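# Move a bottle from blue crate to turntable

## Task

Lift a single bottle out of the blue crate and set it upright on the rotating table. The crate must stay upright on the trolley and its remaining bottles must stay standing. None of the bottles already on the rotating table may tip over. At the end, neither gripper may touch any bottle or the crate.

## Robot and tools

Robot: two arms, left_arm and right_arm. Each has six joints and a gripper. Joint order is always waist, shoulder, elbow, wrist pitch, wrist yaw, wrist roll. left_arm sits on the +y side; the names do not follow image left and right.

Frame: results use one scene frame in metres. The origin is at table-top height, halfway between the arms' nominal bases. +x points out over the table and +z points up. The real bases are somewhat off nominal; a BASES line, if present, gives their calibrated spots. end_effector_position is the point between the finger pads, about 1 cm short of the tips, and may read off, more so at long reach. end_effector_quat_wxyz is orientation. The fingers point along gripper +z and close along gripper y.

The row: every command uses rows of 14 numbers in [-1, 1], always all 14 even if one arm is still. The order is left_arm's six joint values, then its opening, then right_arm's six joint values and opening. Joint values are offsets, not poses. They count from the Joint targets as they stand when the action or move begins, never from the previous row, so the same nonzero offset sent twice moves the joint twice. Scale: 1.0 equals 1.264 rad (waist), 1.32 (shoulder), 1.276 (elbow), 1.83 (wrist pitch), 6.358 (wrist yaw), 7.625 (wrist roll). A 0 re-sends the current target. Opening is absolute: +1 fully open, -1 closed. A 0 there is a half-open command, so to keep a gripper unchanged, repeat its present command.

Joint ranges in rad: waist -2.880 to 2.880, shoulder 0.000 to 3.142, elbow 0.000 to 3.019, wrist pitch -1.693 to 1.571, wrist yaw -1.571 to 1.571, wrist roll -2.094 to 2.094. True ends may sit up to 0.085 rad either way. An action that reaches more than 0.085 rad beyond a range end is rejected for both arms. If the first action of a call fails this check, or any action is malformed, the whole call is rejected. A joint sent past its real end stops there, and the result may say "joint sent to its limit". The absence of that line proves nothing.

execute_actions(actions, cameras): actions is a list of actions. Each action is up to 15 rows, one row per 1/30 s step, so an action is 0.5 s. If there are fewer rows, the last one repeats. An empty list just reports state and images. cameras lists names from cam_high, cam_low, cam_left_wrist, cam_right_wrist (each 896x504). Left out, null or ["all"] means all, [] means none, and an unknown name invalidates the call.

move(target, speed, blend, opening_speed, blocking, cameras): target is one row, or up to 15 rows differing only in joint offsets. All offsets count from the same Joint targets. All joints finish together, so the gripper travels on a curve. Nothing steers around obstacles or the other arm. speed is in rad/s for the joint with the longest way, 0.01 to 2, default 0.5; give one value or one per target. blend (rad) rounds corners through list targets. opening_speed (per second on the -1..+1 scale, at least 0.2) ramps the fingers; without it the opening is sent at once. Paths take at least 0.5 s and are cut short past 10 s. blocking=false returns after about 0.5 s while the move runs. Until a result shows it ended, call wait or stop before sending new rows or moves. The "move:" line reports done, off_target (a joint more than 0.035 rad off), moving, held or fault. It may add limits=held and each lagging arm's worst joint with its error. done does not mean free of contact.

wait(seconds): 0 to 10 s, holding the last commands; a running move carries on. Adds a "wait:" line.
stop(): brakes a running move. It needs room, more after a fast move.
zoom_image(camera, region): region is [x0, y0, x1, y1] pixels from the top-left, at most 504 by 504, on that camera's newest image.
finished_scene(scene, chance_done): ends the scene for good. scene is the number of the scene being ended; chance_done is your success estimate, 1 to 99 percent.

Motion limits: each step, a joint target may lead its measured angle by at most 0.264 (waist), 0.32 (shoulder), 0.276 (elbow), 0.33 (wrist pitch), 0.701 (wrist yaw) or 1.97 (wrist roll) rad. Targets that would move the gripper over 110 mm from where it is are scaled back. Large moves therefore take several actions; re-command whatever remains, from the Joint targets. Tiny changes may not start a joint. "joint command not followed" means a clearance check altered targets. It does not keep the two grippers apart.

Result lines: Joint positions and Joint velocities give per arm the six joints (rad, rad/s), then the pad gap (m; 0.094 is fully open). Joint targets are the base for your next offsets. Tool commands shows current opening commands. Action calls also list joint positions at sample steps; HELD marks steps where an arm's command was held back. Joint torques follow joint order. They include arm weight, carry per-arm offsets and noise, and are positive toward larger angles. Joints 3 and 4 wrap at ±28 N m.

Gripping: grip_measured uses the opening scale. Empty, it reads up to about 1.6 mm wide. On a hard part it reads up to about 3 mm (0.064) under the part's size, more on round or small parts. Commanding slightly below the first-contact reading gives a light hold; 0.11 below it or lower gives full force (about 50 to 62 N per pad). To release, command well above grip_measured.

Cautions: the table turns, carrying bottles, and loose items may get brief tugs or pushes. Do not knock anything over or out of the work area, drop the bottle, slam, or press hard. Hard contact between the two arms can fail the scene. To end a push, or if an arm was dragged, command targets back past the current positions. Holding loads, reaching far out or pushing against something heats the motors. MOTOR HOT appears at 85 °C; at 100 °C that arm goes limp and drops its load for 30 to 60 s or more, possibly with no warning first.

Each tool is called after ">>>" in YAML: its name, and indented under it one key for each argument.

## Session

>>> execute_actions:
  actions: []

Scene clock: 0.00 s.
left_arm: end_effector_position=(+0.0216, +0.1621, +0.1444) grip_measured=+1.000 end_effector_quat_wxyz=(-0.015, -0.401, +0.915, +0.051) | right_arm: end_effector_position=(+0.5912, -0.2308, +0.3851) grip_measured=+1.000 end_effector_quat_wxyz=(+0.513, +0.534, +0.671, +0.040)
Joint names: [waist, shoulder, elbow, wrist pitch, wrist yaw, wrist roll]
Joint positions: left_arm=[-1.211 0.912 0.694 -1.453 0.036 -2.039 0.094] | right_arm=[0.154 1.41 1.397 -0.625 0.66 1.177 0.094]
Joint velocities: left_arm=[0.005 -0.005 -0.012 -0.012 -0.007 -0.022 0] | right_arm=[0.005 -0.015 -0.012 -0.007 0.066 -0.007 0]
Joint torques (N m): no reading
Motor temperatures (°C): left_arm=[34 30 42 23 25 25 25] | right_arm=[28 27 43 29 24 26 23]
Heat: left arm: hottest elbow 42 °C; right arm: hottest elbow 43 °C.
Joint targets: left_arm=[-1.211 0.911 0.719 -1.453 0.036 -2.039] | right_arm=[0.154 1.408 1.429 -0.621 0.660 1.177]
Tool commands: left_gripper/opening=+1.0 right_gripper/opening=+1.0

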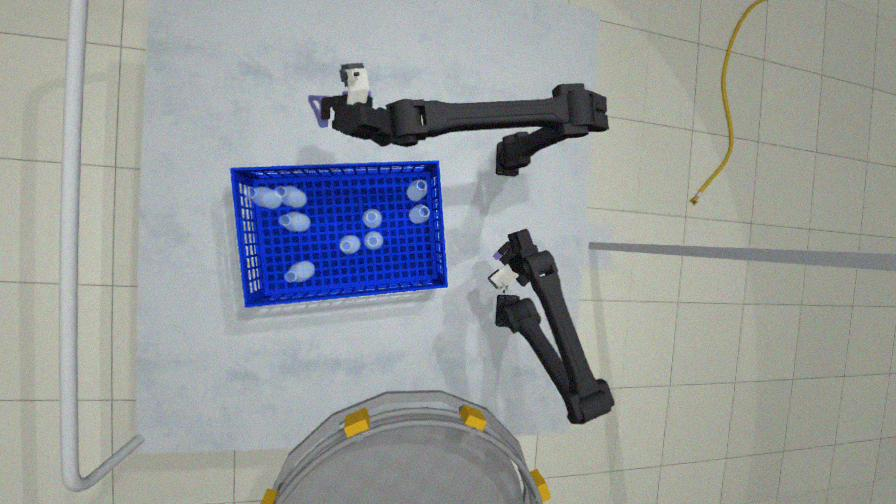

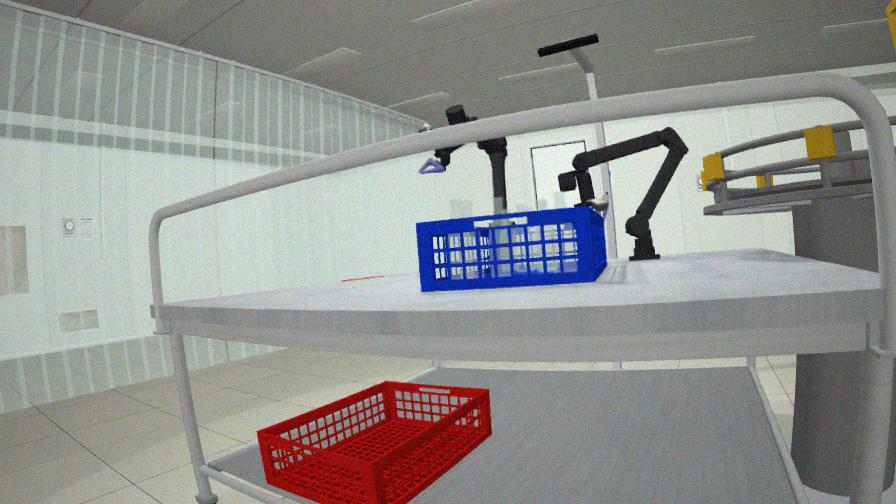

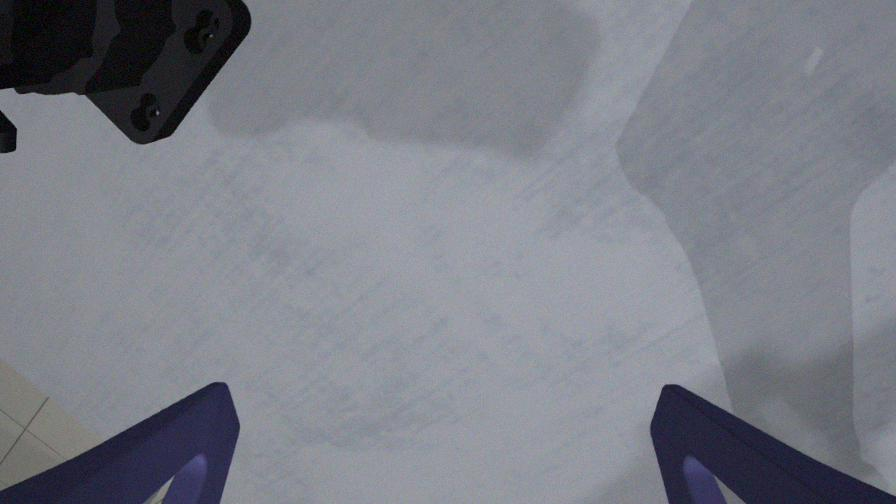

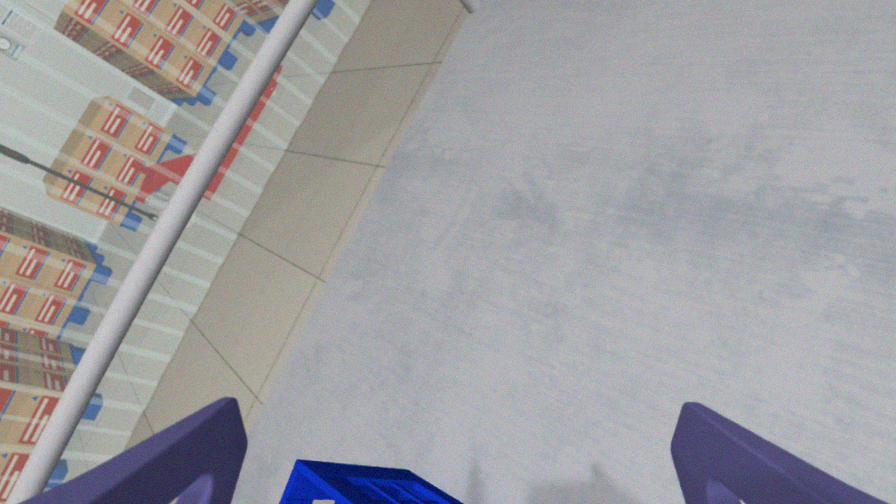

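>>> move:
  target:
    - [0.0878, 0.0295, 0.3378, 0.0016, 0, 0.0313, 1.0, 0, 0, 0, 0, 0, 0, 1]
    - [0.7919, 0.3689, 0.8041, 0.1672, -0.0057, 0.2674, 1.0, 0, 0, 0, 0, 0, 0, 1]
  speed: [0.5, 0.8]
  blend: [0.15, 0]
  cameras: ["cam_high", "cam_left_wrist"]

Scene clock: 58.20 s.
left_arm: end_effector_position=(+0.4934, +0.2287, +0.4413) grip_measured=+1.000 end_effector_quat_wxyz=(+0.345, +0.095, +0.933, -0.039) | right_arm: end_effector_position=(+0.5912, -0.2308, +0.3851) grip_measured=+1.000 end_effector_quat_wxyz=(+0.513, +0.534, +0.671, +0.040)
Joint names: [waist, shoulder, elbow, wrist pitch, wrist yaw, wrist roll]
Joint positions: left_arm=[-0.21 1.388 1.688 -1.161 0.002 -0.011 0.094] | right_arm=[0.154 1.41 1.397 -0.625 0.66 1.177 0.094]
Joint velocities: left_arm=[-0.015 -0.005 -0.017 0.002 -0.051 -0.007 0] | right_arm=[-0.005 -0.015 0.002 -0.007 0.022 -0.066 0]
Joint torques (N m): left_arm=[-2.08 -11.16 12.62 2.26 -0.13 -0.02] | right_arm=[-0.62 -9.41 13.34 1.48 0.12 0.08]
Motor temperatures (°C): left_arm=[34 30 51 23 25 25 25] | right_arm=[27 28 55 29 24 26 23]
Heat: left arm: hottest elbow 51 °C; right arm: hottest elbow 55 °C.
Joint targets: left_arm=[-0.210 1.398 1.745 -1.147 0.000 0.000] | right_arm=[0.154 1.408 1.429 -0.621 0.660 1.177]
move: off_target (left_arm); left_arm: the elbow is farthest, 0.057 rad from its target
Images, in order (width x height): cam_high 896x504, cam_left_wrist 896x504.

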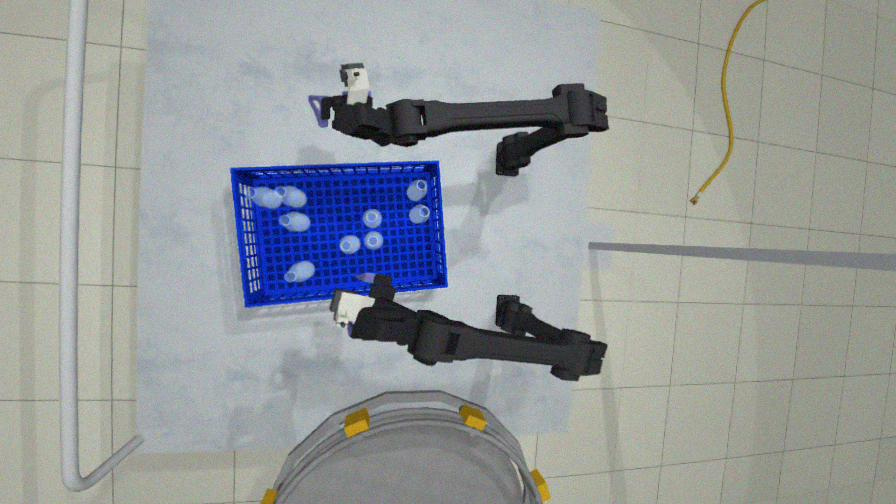

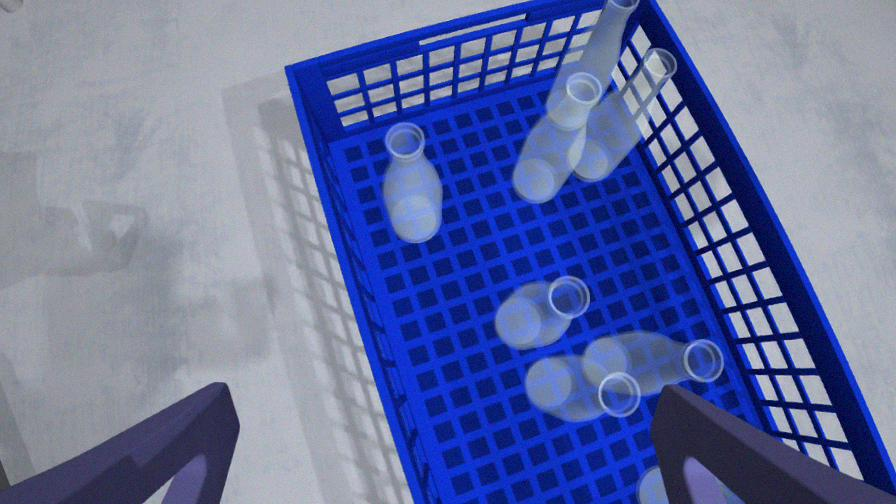

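>>> move:
  target: [0.0356, 0.3159, 0.1034, 0.2295, 0, 0, 0.6, 0, 0, 0, 0, 0, 0, 1]
  speed: 0.5
  cameras: ["cam_high", "cam_low", "cam_left_wrist"]

Scene clock: 99.80 s.
left_arm: end_effector_position=(+0.6935, +0.2154, +0.3165) grip_measured=+0.602 end_effector_quat_wxyz=(+0.403, +0.075, +0.912, -0.038) | right_arm: end_effector_position=(+0.5912, -0.2308, +0.3851) grip_measured=+1.000 end_effector_quat_wxyz=(+0.513, +0.534, +0.671, +0.040)
Joint names: [waist, shoulder, elbow, wrist pitch, wrist yaw, wrist roll]
Joint positions: left_arm=[-0.17 1.817 1.82 -0.74 0.002 -0.01 0.075] | right_arm=[0.154 1.41 1.397 -0.625 0.66 1.177 0.094]
Joint velocities: left_arm=[-0.015 -0.005 0.007 -0.012 -0.007 0.051 0] | right_arm=[-0.005 -0.015 -0.002 0.012 -0.037 0.022 0]
Joint torques (N m): left_arm=[-1.08 -18.55 12.75 2.19 -0.12 -0.03] | right_arm=[-0.56 -9.41 13.33 1.5 0.12 0.08]
Motor temperatures (°C): left_arm=[34 31 59 23 25 25 24] | right_arm=[27 29 59 29 24 26 23]
Heat: left arm: hottest elbow 59 °C; right arm: hottest elbow 59 °C.
Joint targets: left_arm=[-0.165 1.815 1.877 -0.727 0.000 0.000] | right_arm=[0.154 1.408 1.429 -0.621 0.660 1.177]
move: off_target (left_arm); left_arm: the elbow is farthest, 0.057 rad from its target
Images, in order (width x height): cam_high 896x504, cam_low 896x504, cam_left_wrist 896x504.

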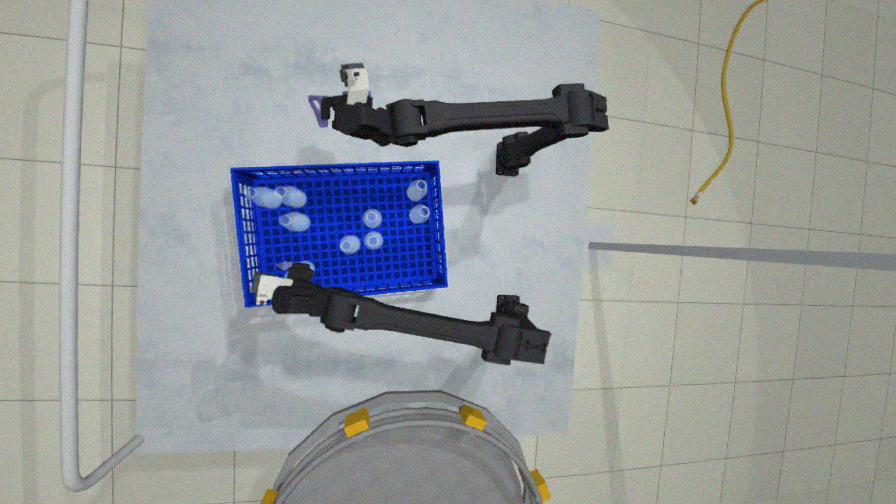

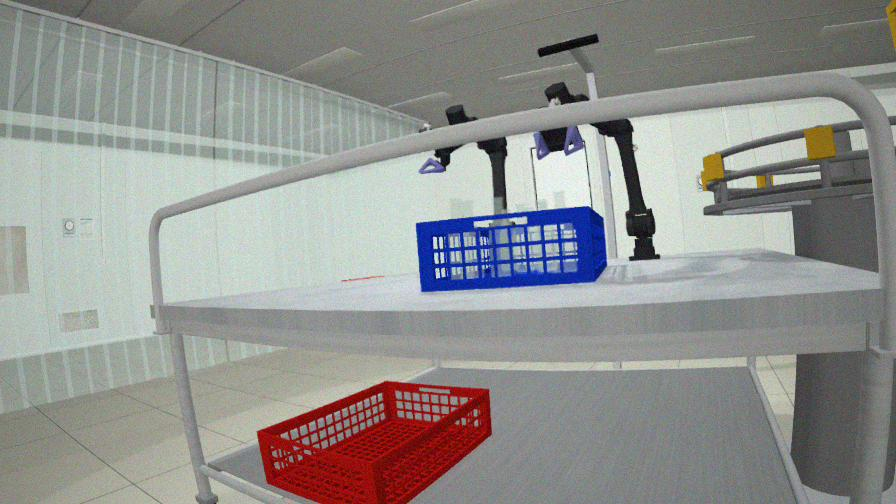

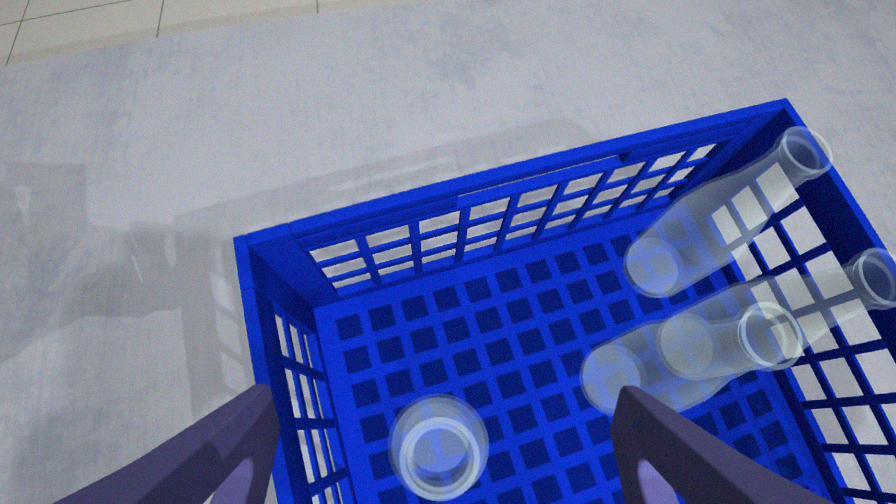

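>>> zoom_image:
  camera: "cam_left_wrist"
  region: [340, 364, 540, 504]

Scaled by 2.520 from the camera's 896x504 image, which has a finer 1280x720 frame.

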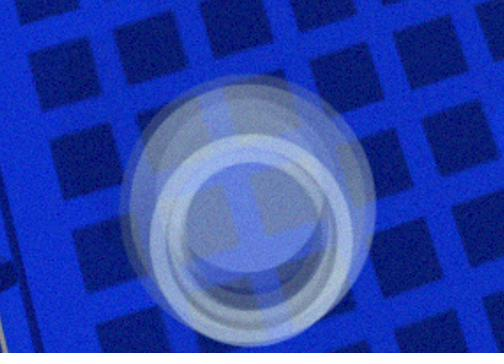

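>>> move:
  target: [0.0055, 0.0242, -0.2367, 0.1607, 0, 0, 0.6, 0, 0, 0, 0, 0, 0, 1]
  speed: 0.3
  cameras: ["cam_low", "cam_left_wrist"]

>>> zoom_image:
  camera: "cam_low"
  region: [430, 90, 650, 300]

Scene clock: 138.73 s.
left_arm: end_effector_position=(+0.6918, +0.2186, +0.2142) grip_measured=+0.602 end_effector_quat_wxyz=(+0.412, +0.073, +0.907, -0.038) | right_arm: end_effector_position=(+0.5912, -0.2308, +0.3851) grip_measured=+1.000 end_effector_quat_wxyz=(+0.513, +0.534, +0.671, +0.040)
Joint names: [waist, shoulder, elbow, wrist pitch, wrist yaw, wrist roll]
Joint positions: left_arm=[-0.167 1.84 1.571 -0.447 0.002 -0.01 0.075] | right_arm=[0.154 1.41 1.397 -0.625 0.66 1.177 0.094]
Joint velocities: left_arm=[0.015 0.005 0.002 0.007 -0.007 -0.007 -0.001] | right_arm=[-0.005 -0.015 0.002 -0.017 -0.066 -0.022 0]
Joint torques (N m): left_arm=[-1.2 -18.49 8.92 2.29 -0.11 -0.02] | right_arm=[-0.62 -9.41 13.33 1.51 0.12 0.08]
Motor temperatures (°C): left_arm=[33 36 56 23 25 25 24] | right_arm=[27 29 60 29 24 26 23]
Heat: left arm: hottest elbow 56 °C; right arm: hottest elbow 60 °C.
Joint targets: left_arm=[-0.158 1.847 1.575 -0.433 0.000 0.000] | right_arm=[0.154 1.408 1.429 -0.621 0.660 1.177]
move: done
Images, in order (width x height): cam_low 896x504, cam_left_wrist 896x504.

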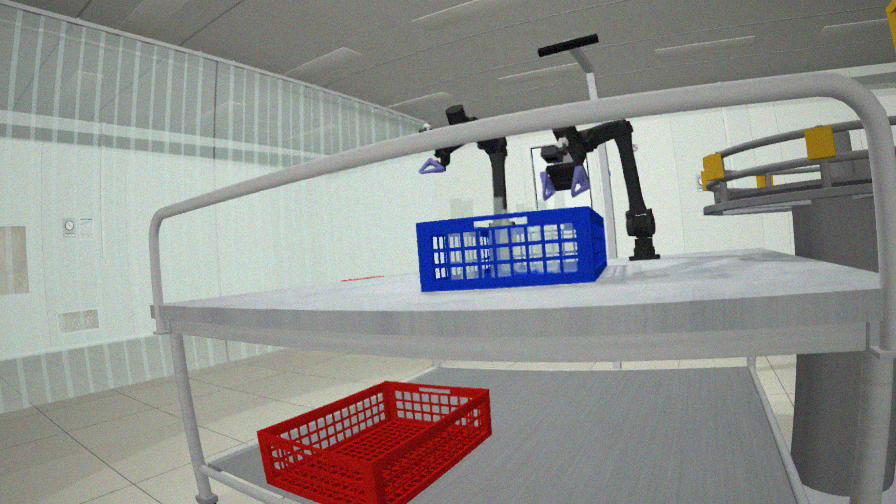

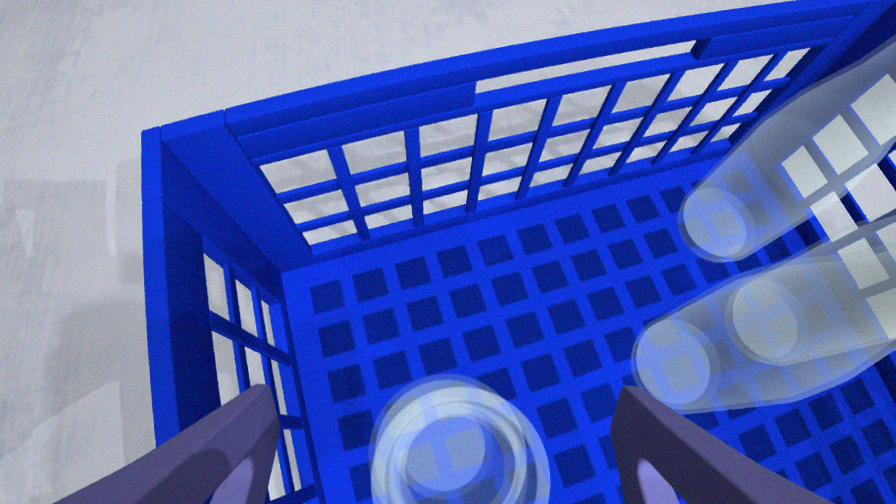

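Scaled by 2.291 from the camera's 896x504 image, which has a finer 1280x720 frame.

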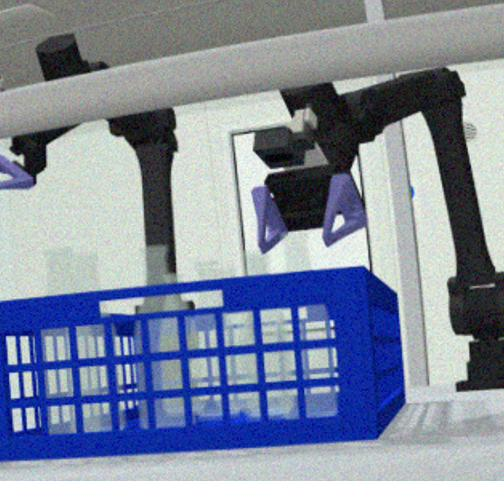

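>>> zoom_image:
  camera: "cam_left_wrist"
  region: [340, 354, 570, 504]

Scaled by 2.191 from the camera's 896x504 image, which has a finer 1280x720 frame.

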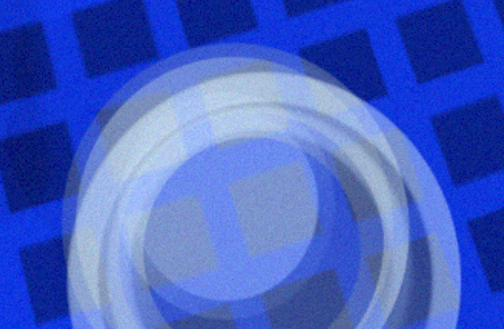

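>>> move:
  target: [0, 0.0288, -0.0392, 0.0377, 0, 0, 0.6, 0, 0, 0, 0, 0, 0, 1]
  speed: 0.15
  cameras: ["cam_low", "cam_left_wrist"]

>>> zoom_image:
  camera: "cam_low"
  region: [480, 120, 640, 290]

Scene clock: 159.53 s.
left_arm: end_effector_position=(+0.6914, +0.2189, +0.1720) grip_measured=+0.602 end_effector_quat_wxyz=(+0.404, +0.073, +0.911, -0.037) | right_arm: end_effector_position=(+0.5912, -0.2308, +0.3851) grip_measured=+1.000 end_effector_quat_wxyz=(+0.513, +0.534, +0.671, +0.040)
Joint names: [waist, shoulder, elbow, wrist pitch, wrist yaw, wrist roll]
Joint positions: left_arm=[-0.166 1.878 1.521 -0.378 0.002 -0.01 0.075] | right_arm=[0.154 1.41 1.397 -0.625 0.66 1.177 0.094]
Joint velocities: left_arm=[0.015 0.005 -0.012 -0.007 -0.022 0.022 -0.001] | right_arm=[-0.015 0.005 0.002 -0.012 -0.051 0.037 0]
Joint torques (N m): left_arm=[-1.38 -18.84 8.66 2.35 -0.11 -0.03] | right_arm=[-0.56 -9.35 13.34 1.48 0.12 0.08]
Motor temperatures (°C): left_arm=[33 36 56 23 25 25 24] | right_arm=[27 29 61 29 24 26 23]
Heat: left arm: hottest elbow 56 °C; right arm: hottest elbow 61 °C.
Joint targets: left_arm=[-0.158 1.885 1.525 -0.363 0.000 0.000] | right_arm=[0.154 1.408 1.429 -0.621 0.660 1.177]
move: done
Images, in order (width x height): cam_low 896x504, cam_left_wrist 896x504.

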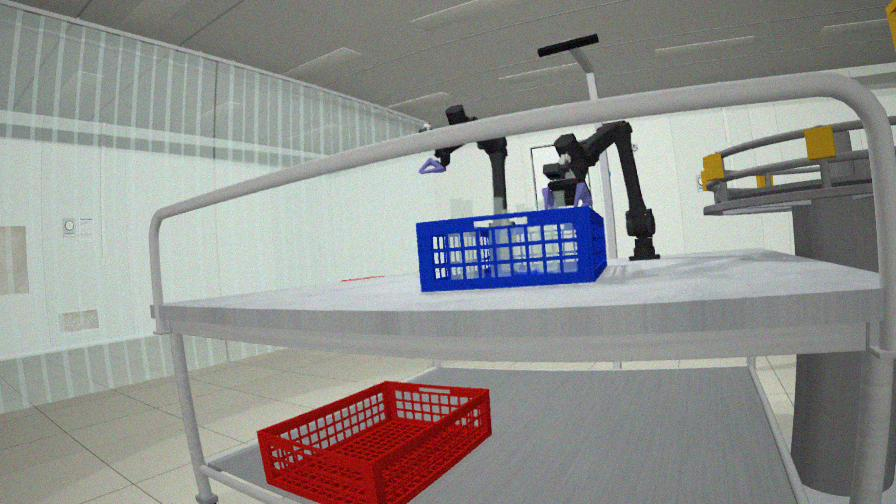

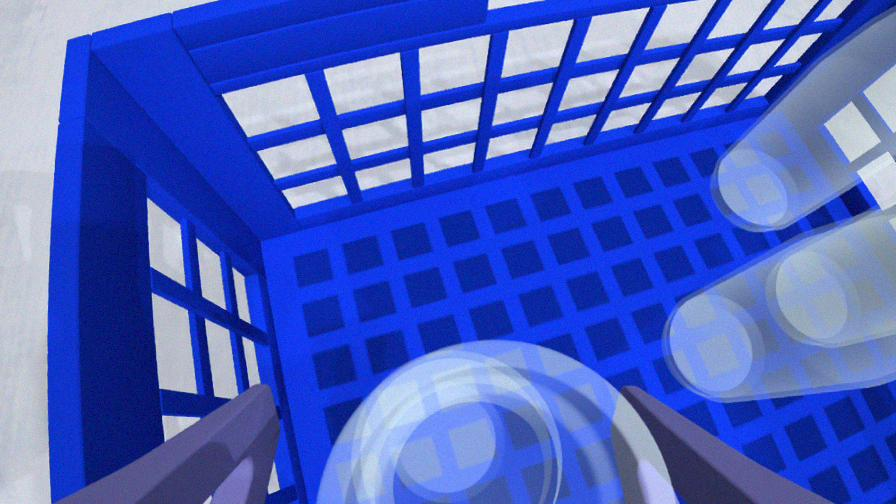

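Scaled by 2.965 from the camera's 896x504 image, which has a finer 1280x720 frame.

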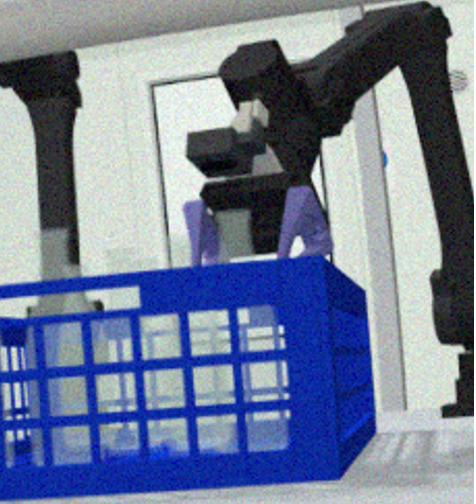

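>>> move:
  target: [-0.0134, 0, 0, 0, 0, 0, -0.25, 0, 0, 0, 0, 0, 0, 1]
  opening_speed: 0.5
  cameras: ["cam_left_wrist"]

Scene clock: 173.27 s.
left_arm: end_effector_position=(+0.6913, +0.2182, +0.1720) grip_measured=-0.140 end_effector_quat_wxyz=(+0.404, +0.073, +0.911, -0.037) | right_arm: end_effector_position=(+0.5912, -0.2308, +0.3851) grip_measured=+1.000 end_effector_quat_wxyz=(+0.513, +0.534, +0.671, +0.040)
Joint names: [waist, shoulder, elbow, wrist pitch, wrist yaw, wrist roll]
Joint positions: left_arm=[-0.167 1.878 1.521 -0.378 0.001 -0.01 0.04] | right_arm=[0.154 1.41 1.397 -0.625 0.66 1.177 0.094]
Joint velocities: left_arm=[-0.005 -0.015 0.027 0.002 -0.022 0.081 -0.001] | right_arm=[-0.005 -0.015 -0.007 -0.017 -0.037 -0.007 0]
Joint torques (N m): left_arm=[-2.14 -18.32 8.73 2.39 -0.08 0] | right_arm=[-0.56 -9.41 13.31 1.5 0.12 0.08]
Motor temperatures (°C): left_arm=[33 38 55 23 25 25 24] | right_arm=[27 29 61 29 24 26 23]
Heat: left arm: hottest elbow 55 °C; right arm: hottest elbow 61 °C.
Joint targets: left_arm=[-0.175 1.885 1.525 -0.364 0.000 0.000] | right_arm=[0.154 1.408 1.429 -0.621 0.660 1.177]
move: done
Images, in order (width x height): cam_left_wrist 896x504.

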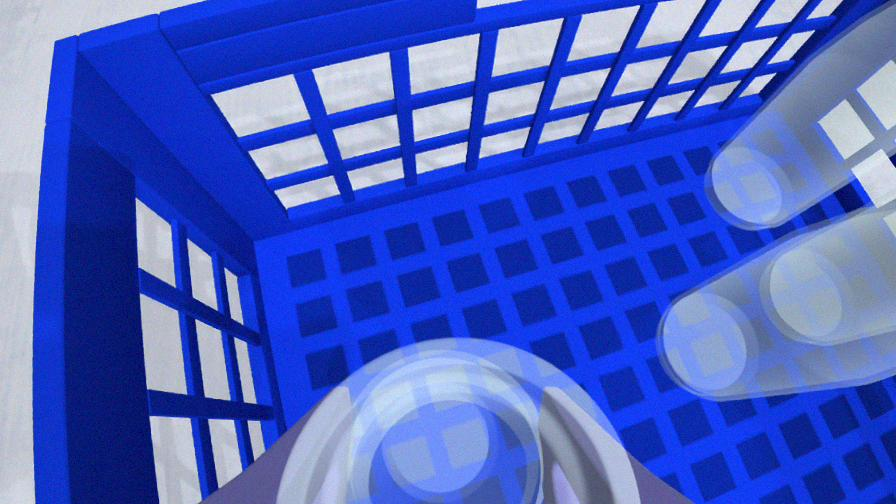

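>>> move:
  target: [0, 0, 0, 0, 0, 0, -0.4, 0, 0, 0, 0, 0, 0, 1]
  opening_speed: 0.5
  cameras: []

>>> move:
  target: [0, -0.03, 0.1, -0.0705, 0, 0, -0.4, 0, 0, 0, 0, 0, 0, 1]
  speed: 0.2
  cameras: ["cam_low", "cam_left_wrist"]

Scene clock: 214.23 s.
left_arm: end_effector_position=(+0.6913, +0.2182, +0.1720) grip_measured=-0.141 end_effector_quat_wxyz=(+0.404, +0.073, +0.911, -0.037) | right_arm: end_effector_position=(+0.5912, -0.2308, +0.3851) grip_measured=+1.000 end_effector_quat_wxyz=(+0.513, +0.534, +0.671, +0.040)
Joint names: [waist, shoulder, elbow, wrist pitch, wrist yaw, wrist roll]
Joint positions: left_arm=[-0.167 1.878 1.521 -0.378 0.001 -0.01 0.04] | right_arm=[0.154 1.41 1.397 -0.625 0.66 1.177 0.094]
Joint velocities: left_arm=[-0.005 -0.015 0.002 -0.012 0.037 -0.022 0] | right_arm=[0.005 -0.015 -0.017 -0.022 0.037 -0.007 0]
Joint torques (N m): left_arm=[-2.55 -17.9 8.58 2.29 -0.11 -0.03] | right_arm=[-0.56 -9.41 13.33 1.51 0.12 0.08]
Motor temperatures (°C): left_arm=[33 39 53 23 25 25 26] | right_arm=[27 29 62 28 24 26 23]
Heat: left arm: hottest elbow 53 °C; right arm: hottest elbow 62 °C.
Joint targets: left_arm=[-0.175 1.885 1.525 -0.364 0.000 0.000] | right_arm=[0.154 1.408 1.429 -0.621 0.660 1.177]
move: done
No camera images: "cameras" was empty.

Scene clock: 215.53 s.
left_arm: end_effector_position=(+0.6890, +0.2186, +0.1835) grip_measured=-0.142 end_effector_quat_wxyz=(+0.378, +0.074, +0.922, -0.035) | right_arm: end_effector_position=(+0.5912, -0.2308, +0.3851) grip_measured=+1.000 end_effector_quat_wxyz=(+0.513, +0.534, +0.671, +0.040)
Joint names: [waist, shoulder, elbow, wrist pitch, wrist yaw, wrist roll]
Joint positions: left_arm=[-0.167 1.878 1.581 -0.495 0.001 -0.01 0.04] | right_arm=[0.154 1.41 1.397 -0.625 0.66 1.177 0.094]
Joint velocities: left_arm=[-0.015 0.005 -0.002 -0.007 -0.051 0.022 0] | right_arm=[0.005 0.005 0.007 -0.002 -0.022 -0.066 0]
Joint torques (N m): left_arm=[-1.85 -21.42 13.49 1.69 -0.11 -0.01] | right_arm=[-0.62 -9.41 13.33 1.48 0.12 0.08]
Motor temperatures (°C): left_arm=[33 39 53 23 25 25 26] | right_arm=[27 29 62 28 24 26 23]
Heat: left arm: hottest elbow 53 °C; right arm: hottest elbow 62 °C.
Joint targets: left_arm=[-0.175 1.846 1.652 -0.493 0.000 0.000] | right_arm=[0.154 1.408 1.429 -0.621 0.660 1.177]
move: off_target (left_arm); left_arm: the elbow is farthest, 0.072 rad from its target
Images, in order (width x height): cam_low 896x504, cam_left_wrist 896x504.

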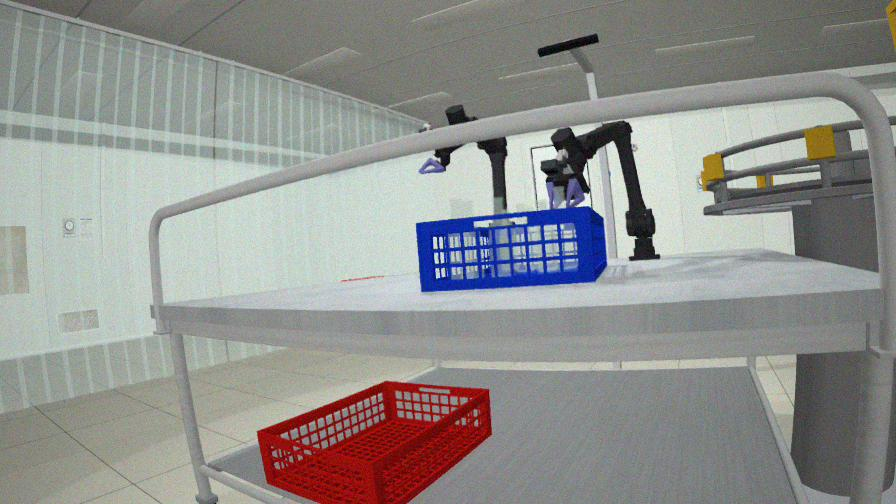

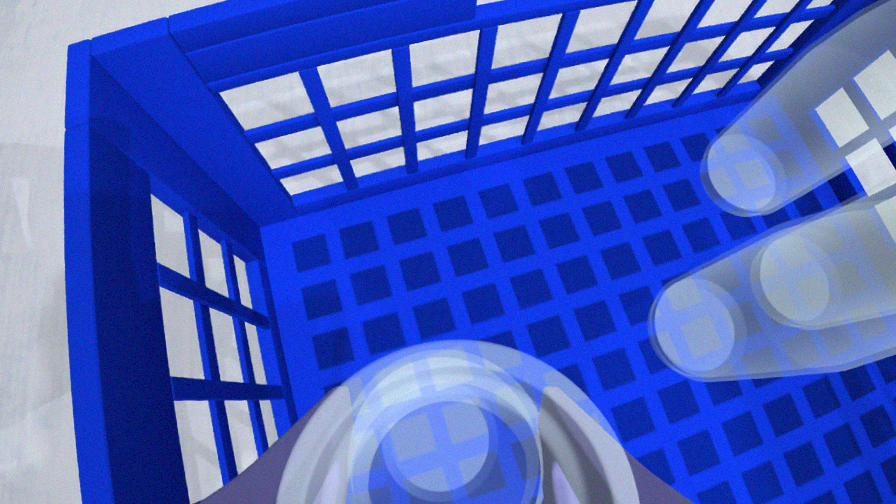

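>>> move:
  target:
    - [0, -0.0727, 0.2038, -0.1798, 0, 0, -0.4, 0, 0, 0, 0, 0, 0, 1]
    - [0.2176, -0.3636, 0.3456, -0.4825, 0, 0, -0.4, 0, 0, 0, 0, 0, 0, 1]
    - [0.8149, -0.3636, 0.3456, -0.4825, 0, 0, -0.4, 0, 0, 0, 0, 0, 0, 1]
  speed: [0.3, 0.5, 0.6]
  blend: [0.08, 0.1, 0]
  cameras: ["cam_high", "cam_low", "cam_left_wrist"]

Scene clock: 229.37 s.
left_arm: end_effector_position=(+0.2891, +0.7215, +0.5913) grip_measured=-0.142 end_effector_quat_wxyz=(+0.380, -0.381, +0.825, +0.172) | right_arm: end_effector_position=(+0.5912, -0.2308, +0.3851) grip_measured=+1.000 end_effector_quat_wxyz=(+0.513, +0.534, +0.671, +0.040)
Joint names: [waist, shoulder, elbow, wrist pitch, wrist yaw, wrist roll]
Joint positions: left_arm=[0.858 1.373 2.041 -1.379 -0.001 -0.01 0.04] | right_arm=[0.154 1.41 1.397 -0.625 0.66 1.177 0.094]
Joint velocities: left_arm=[-0.005 0.005 -0.017 -0.002 0.007 -0.007 0] | right_arm=[0.005 0.005 -0.002 0.002 -0.007 -0.022 0]
Joint torques (N m): left_arm=[-1.67 -10.7 11.15 1.85 0.02 -0.03] | right_arm=[-0.56 -9.41 13.33 1.5 0.12 0.08]
Motor temperatures (°C): left_arm=[33 40 57 23 25 25 27] | right_arm=[27 29 63 28 24 26 23]
Heat: left arm: hottest elbow 57 °C; right arm: hottest elbow 63 °C.
Joint targets: left_arm=[0.855 1.366 2.093 -1.376 -0.001 0.000] | right_arm=[0.154 1.408 1.429 -0.621 0.660 1.177]
move: off_target (left_arm); left_arm: the elbow is farthest, 0.052 rad from its target
Images, in order (width x height): cam_high 896x504, cam_low 896x504, cam_left_wrist 896x504.

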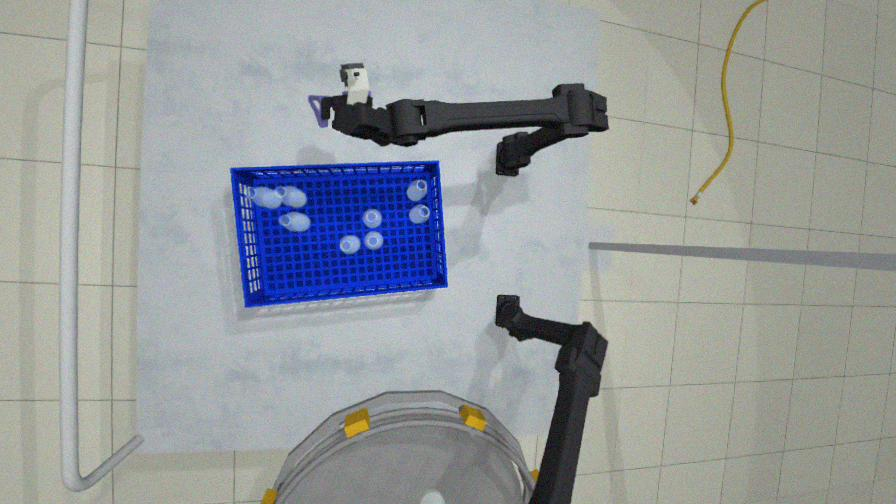

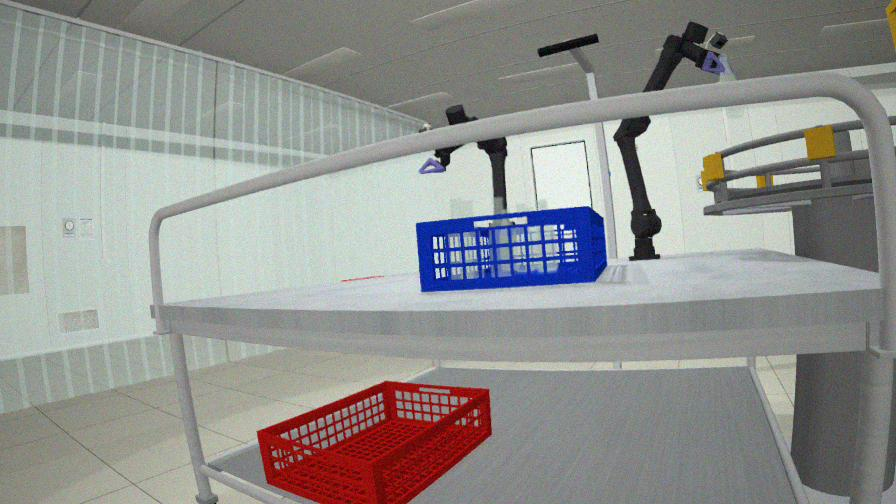

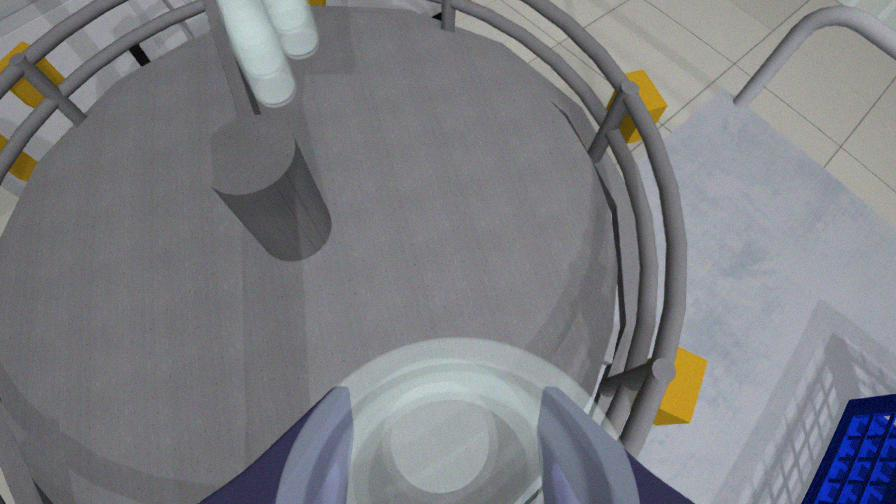

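>>> zoom_image:
  camera: "cam_low"
  region: [660, 10, 800, 130]

Scaled by 3.600 from the camera's 896x504 image, which has a finer 1280x720 frame.

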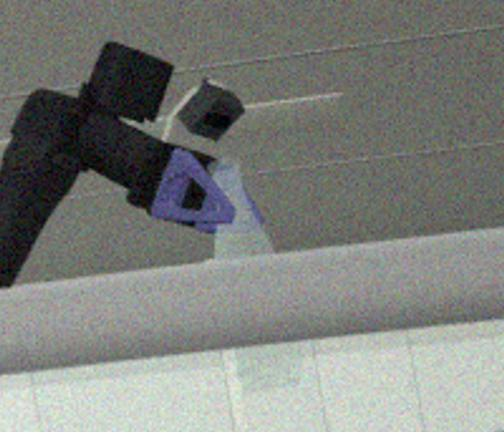

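>>> move:
  target:
    - [0, 0.1417, 0.0337, 0.0716, 0, 0, -0.4, 0, 0, 0, 0, 0, 0, 1]
    - [0, 0.2447, -0.0752, 0.2219, 0, 0, -0.4, 0, 0, 0, 0, 0, 0, 1]
  speed: 0.4
  blend: [0.06, 0]
  cameras: ["cam_low", "cam_left_wrist"]

>>> zoom_image:
  camera: "cam_low"
  region: [690, 50, 850, 200]

Scene clock: 269.40 s.
left_arm: end_effector_position=(+0.4169, +0.8685, +0.4295) grip_measured=-0.142 end_effector_quat_wxyz=(+0.371, -0.383, +0.829, +0.167) | right_arm: end_effector_position=(+0.5912, -0.2308, +0.3851) grip_measured=+1.000 end_effector_quat_wxyz=(+0.513, +0.534, +0.671, +0.040)
Joint names: [waist, shoulder, elbow, wrist pitch, wrist yaw, wrist roll]
Joint positions: left_arm=[0.858 1.714 1.975 -0.994 -0.001 -0.01 0.04] | right_arm=[0.154 1.41 1.397 -0.625 0.66 1.177 0.094]
Joint velocities: left_arm=[0.005 -0.005 0.017 0.002 -0.022 0.007 0.001] | right_arm=[-0.015 -0.024 -0.012 0.007 0.037 -0.007 0]
Joint torques (N m): left_arm=[-2.2 -19.43 10.3 2.84 0.03 -0.03] | right_arm=[-0.56 -9.35 13.31 1.48 0.12 0.08]
Motor temperatures (°C): left_arm=[33 35 61 23 25 25 27] | right_arm=[26 29 63 28 24 26 23]
Heat: left arm: hottest elbow 61 °C; right arm: hottest elbow 63 °C.
Joint targets: left_arm=[0.855 1.689 1.998 -0.969 -0.001 0.000] | right_arm=[0.154 1.408 1.429 -0.621 0.660 1.177]
move: done
Images, in order (width x height): cam_low 896x504, cam_left_wrist 896x504.

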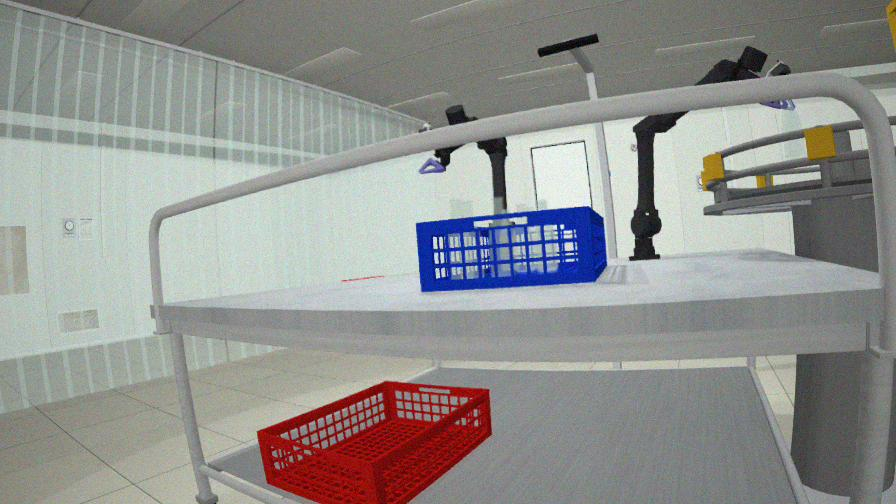

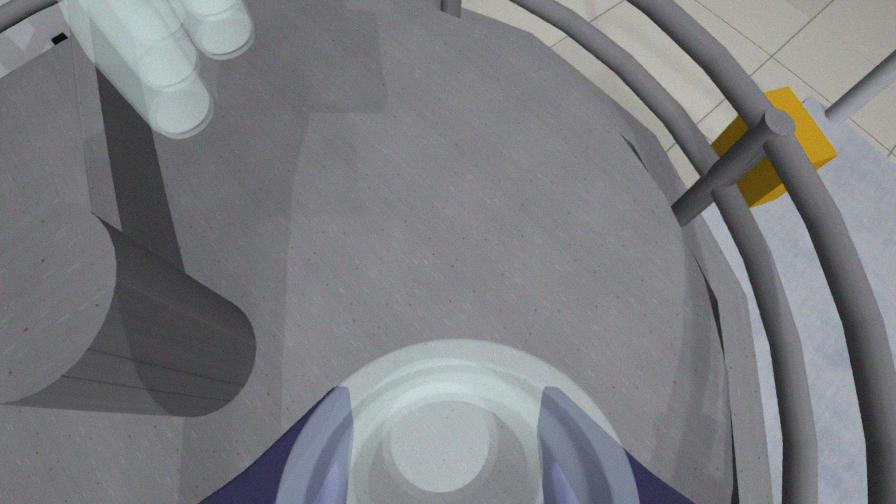

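Scaled by 3.150 from the camera's 896x504 image, which has a finer 1280x720 frame.

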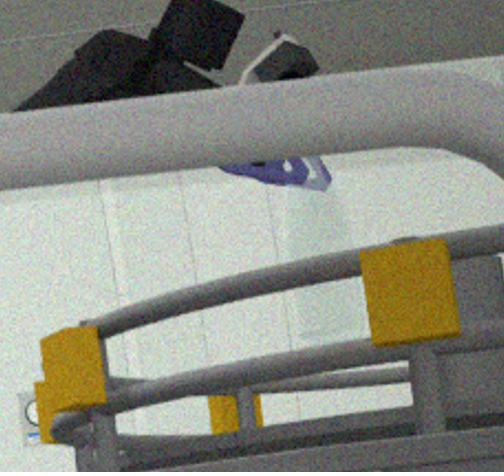

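>>> move:
  target: [0, 0, -0.0568, 0.0335, 0, 0, -0.4, 0, 0, 0, 0, 0, 0, 1]
  speed: 0.15
  cameras: ["cam_low"]

>>> zoom_image:
  camera: "cam_low"
  region: [690, 50, 850, 200]

Scene clock: 275.63 s.
left_arm: end_effector_position=(+0.4201, +0.8722, +0.4047) grip_measured=-0.142 end_effector_quat_wxyz=(+0.369, -0.383, +0.830, +0.167) | right_arm: end_effector_position=(+0.5912, -0.2308, +0.3851) grip_measured=+1.000 end_effector_quat_wxyz=(+0.513, +0.534, +0.671, +0.040)
Joint names: [waist, shoulder, elbow, wrist pitch, wrist yaw, wrist roll]
Joint positions: left_arm=[0.858 1.714 1.91 -0.933 -0.001 -0.01 0.04] | right_arm=[0.154 1.41 1.397 -0.625 0.66 1.177 0.094]
Joint velocities: left_arm=[-0.005 -0.024 0.007 -0.022 0.022 -0.007 0] | right_arm=[-0.015 -0.015 -0.007 -0.007 -0.066 0.037 0]
Joint torques (N m): left_arm=[-2.2 -18.67 9.83 2.71 0.04 -0.02] | right_arm=[-0.62 -9.41 13.31 1.48 0.12 0.08]
Motor temperatures (°C): left_arm=[33 36 60 23 25 25 27] | right_arm=[26 29 63 28 24 26 23]
Heat: left arm: hottest elbow 60 °C; right arm: hottest elbow 63 °C.
Joint targets: left_arm=[0.855 1.689 1.925 -0.908 -0.001 0.000] | right_arm=[0.154 1.408 1.429 -0.621 0.660 1.177]
move: done
Images, in order (width x height): cam_low 896x504.

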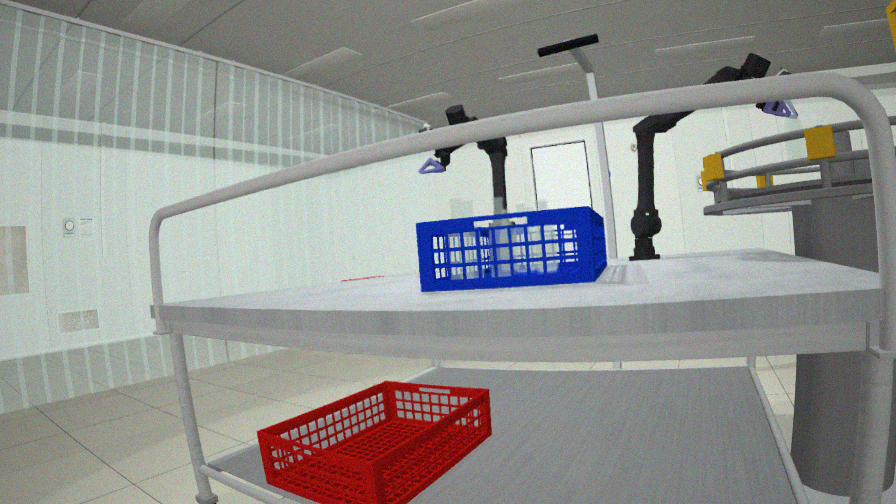

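Scaled by 3.150 from the camera's 896x504 image, which has a finer 1280x720 frame.

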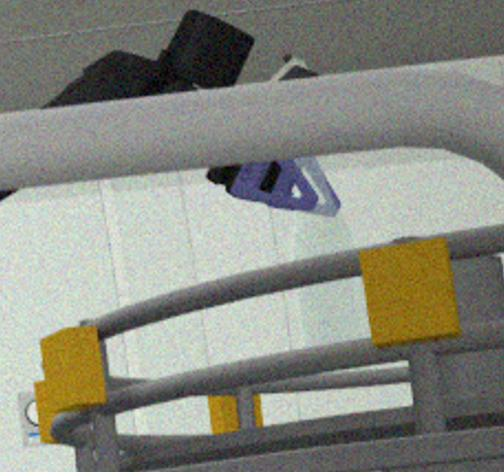

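>>> move:
  target: [0, 0, -0.0103, 0.0072, 0, 0, -0.4, 0, 0, 0, 0, 0, 0, 1]
  speed: 0.05
  cameras: []

Scene clock: 281.20 s.
left_arm: end_effector_position=(+0.4208, +0.8730, +0.4003) grip_measured=-0.142 end_effector_quat_wxyz=(+0.369, -0.383, +0.830, +0.167) | right_arm: end_effector_position=(+0.5912, -0.2308, +0.3851) grip_measured=+1.000 end_effector_quat_wxyz=(+0.513, +0.534, +0.671, +0.040)
Joint names: [waist, shoulder, elbow, wrist pitch, wrist yaw, wrist roll]
Joint positions: left_arm=[0.858 1.714 1.898 -0.92 -0.001 -0.01 0.04] | right_arm=[0.154 1.41 1.397 -0.625 0.66 1.177 0.094]
Joint velocities: left_arm=[0.005 -0.015 0.002 0.002 0.007 0.022 0.001] | right_arm=[0.005 -0.005 0.002 -0.002 0.037 -0.022 0]
Joint torques (N m): left_arm=[-2.49 -19.37 9.78 2.58 0.04 0.01] | right_arm=[-0.56 -9.41 13.33 1.48 0.12 0.08]
Motor temperatures (°C): left_arm=[33 36 59 23 25 25 28] | right_arm=[26 29 63 28 24 26 23]
Heat: left arm: hottest elbow 59 °C; right arm: hottest elbow 63 °C.
Joint targets: left_arm=[0.855 1.689 1.912 -0.895 -0.001 0.000] | right_arm=[0.154 1.408 1.429 -0.621 0.660 1.177]
move: done
No camera images: "cameras" was empty.

>>> move:
  target: [0, 0, -0.0085, 0.0059, 0, 0, -0.4, 0, 0, 0, 0, 0, 0, 1]
  speed: 0.05
  cameras: []

Scene clock: 286.00 s.
left_arm: end_effector_position=(+0.4213, +0.8735, +0.3963) grip_measured=-0.142 end_effector_quat_wxyz=(+0.369, -0.383, +0.830, +0.167) | right_arm: end_effector_position=(+0.5912, -0.2308, +0.3851) grip_measured=+1.000 end_effector_quat_wxyz=(+0.513, +0.534, +0.671, +0.040)
Joint names: [waist, shoulder, elbow, wrist pitch, wrist yaw, wrist roll]
Joint positions: left_arm=[0.858 1.714 1.887 -0.909 -0.001 -0.01 0.04] | right_arm=[0.154 1.41 1.397 -0.625 0.66 1.177 0.094]
Joint velocities: left_arm=[-0.015 -0.005 -0.017 -0.017 -0.066 0.051 0.001] | right_arm=[-0.005 -0.015 0.007 0.007 -0.007 -0.037 0]
Joint torques (N m): left_arm=[-1.67 -18.96 9.88 2.62 0.02 -0.02] | right_arm=[-0.62 -9.35 13.33 1.47 0.12 0.08]
Motor temperatures (°C): left_arm=[33 37 58 23 25 25 28] | right_arm=[26 29 63 28 24 26 23]
Heat: left arm: hottest elbow 58 °C; right arm: hottest elbow 63 °C.
Joint targets: left_arm=[0.855 1.689 1.901 -0.884 -0.001 0.000] | right_arm=[0.154 1.408 1.429 -0.621 0.660 1.177]
move: done
No camera images: "cameras" was empty.

>>> move:
  target: [0, 0, -0.0075, 0.0052, 0, 0, -0.4, 0, 0, 0, 0, 0, 0, 1]
  speed: 0.05
  cameras: []

Scene clock: 288.83 s.
left_arm: end_effector_position=(+0.4217, +0.8739, +0.3926) grip_measured=-0.142 end_effector_quat_wxyz=(+0.369, -0.383, +0.830, +0.167) | right_arm: end_effector_position=(+0.5912, -0.2308, +0.3851) grip_measured=+1.000 end_effector_quat_wxyz=(+0.513, +0.534, +0.671, +0.040)
Joint names: [waist, shoulder, elbow, wrist pitch, wrist yaw, wrist roll]
Joint positions: left_arm=[0.858 1.714 1.878 -0.9 -0.001 -0.01 0.04] | right_arm=[0.154 1.41 1.397 -0.625 0.66 1.177 0.094]
Joint velocities: left_arm=[0.005 -0.005 -0.002 0.002 -0.037 0.007 0.001] | right_arm=[0.005 -0.015 -0.007 -0.002 -0.081 0.022 0]
Joint torques (N m): left_arm=[-1.96 -19.19 9.88 2.7 0.04 0] | right_arm=[-0.62 -9.35 13.33 1.5 0.12 0.08]
Motor temperatures (°C): left_arm=[33 37 57 23 25 25 28] | right_arm=[26 29 63 28 24 26 23]
Heat: left arm: hottest elbow 57 °C; right arm: hottest elbow 63 °C.
Joint targets: left_arm=[0.855 1.689 1.891 -0.875 -0.001 0.000] | right_arm=[0.154 1.408 1.429 -0.621 0.660 1.177]
move: done
No camera images: "cameras" was empty.

>>> move:
  target: [0, 0, -0.0075, 0.0052, 0, 0, -0.4, 0, 0, 0, 0, 0, 0, 1]
  speed: 0.05
  cameras: []

Scene clock: 297.97 s.
left_arm: end_effector_position=(+0.4220, +0.8744, +0.3890) grip_measured=-0.142 end_effector_quat_wxyz=(+0.369, -0.383, +0.830, +0.167) | right_arm: end_effector_position=(+0.5912, -0.2308, +0.3851) grip_measured=+1.000 end_effector_quat_wxyz=(+0.513, +0.534, +0.671, +0.040)
Joint names: [waist, shoulder, elbow, wrist pitch, wrist yaw, wrist roll]
Joint positions: left_arm=[0.858 1.714 1.868 -0.891 -0.001 -0.01 0.04] | right_arm=[0.154 1.41 1.397 -0.625 0.66 1.177 0.094]
Joint velocities: left_arm=[-0.005 -0.015 0.007 -0.012 -0.022 -0.051 0.001] | right_arm=[0.005 0.005 0.002 -0.017 -0.007 -0.037 0]
Joint torques (N m): left_arm=[-2.55 -19.08 9.77 2.82 0.01 -0.04] | right_arm=[-0.62 -9.35 13.33 1.5 0.12 0.08]
Motor temperatures (°C): left_arm=[33 37 57 23 25 25 28] | right_arm=[26 29 64 28 24 26 23]
Heat: left arm: hottest elbow 57 °C; right arm: hottest elbow 64 °C.
Joint targets: left_arm=[0.855 1.689 1.882 -0.865 -0.001 0.000] | right_arm=[0.154 1.408 1.429 -0.621 0.660 1.177]
move: done
No camera images: "cameras" was empty.


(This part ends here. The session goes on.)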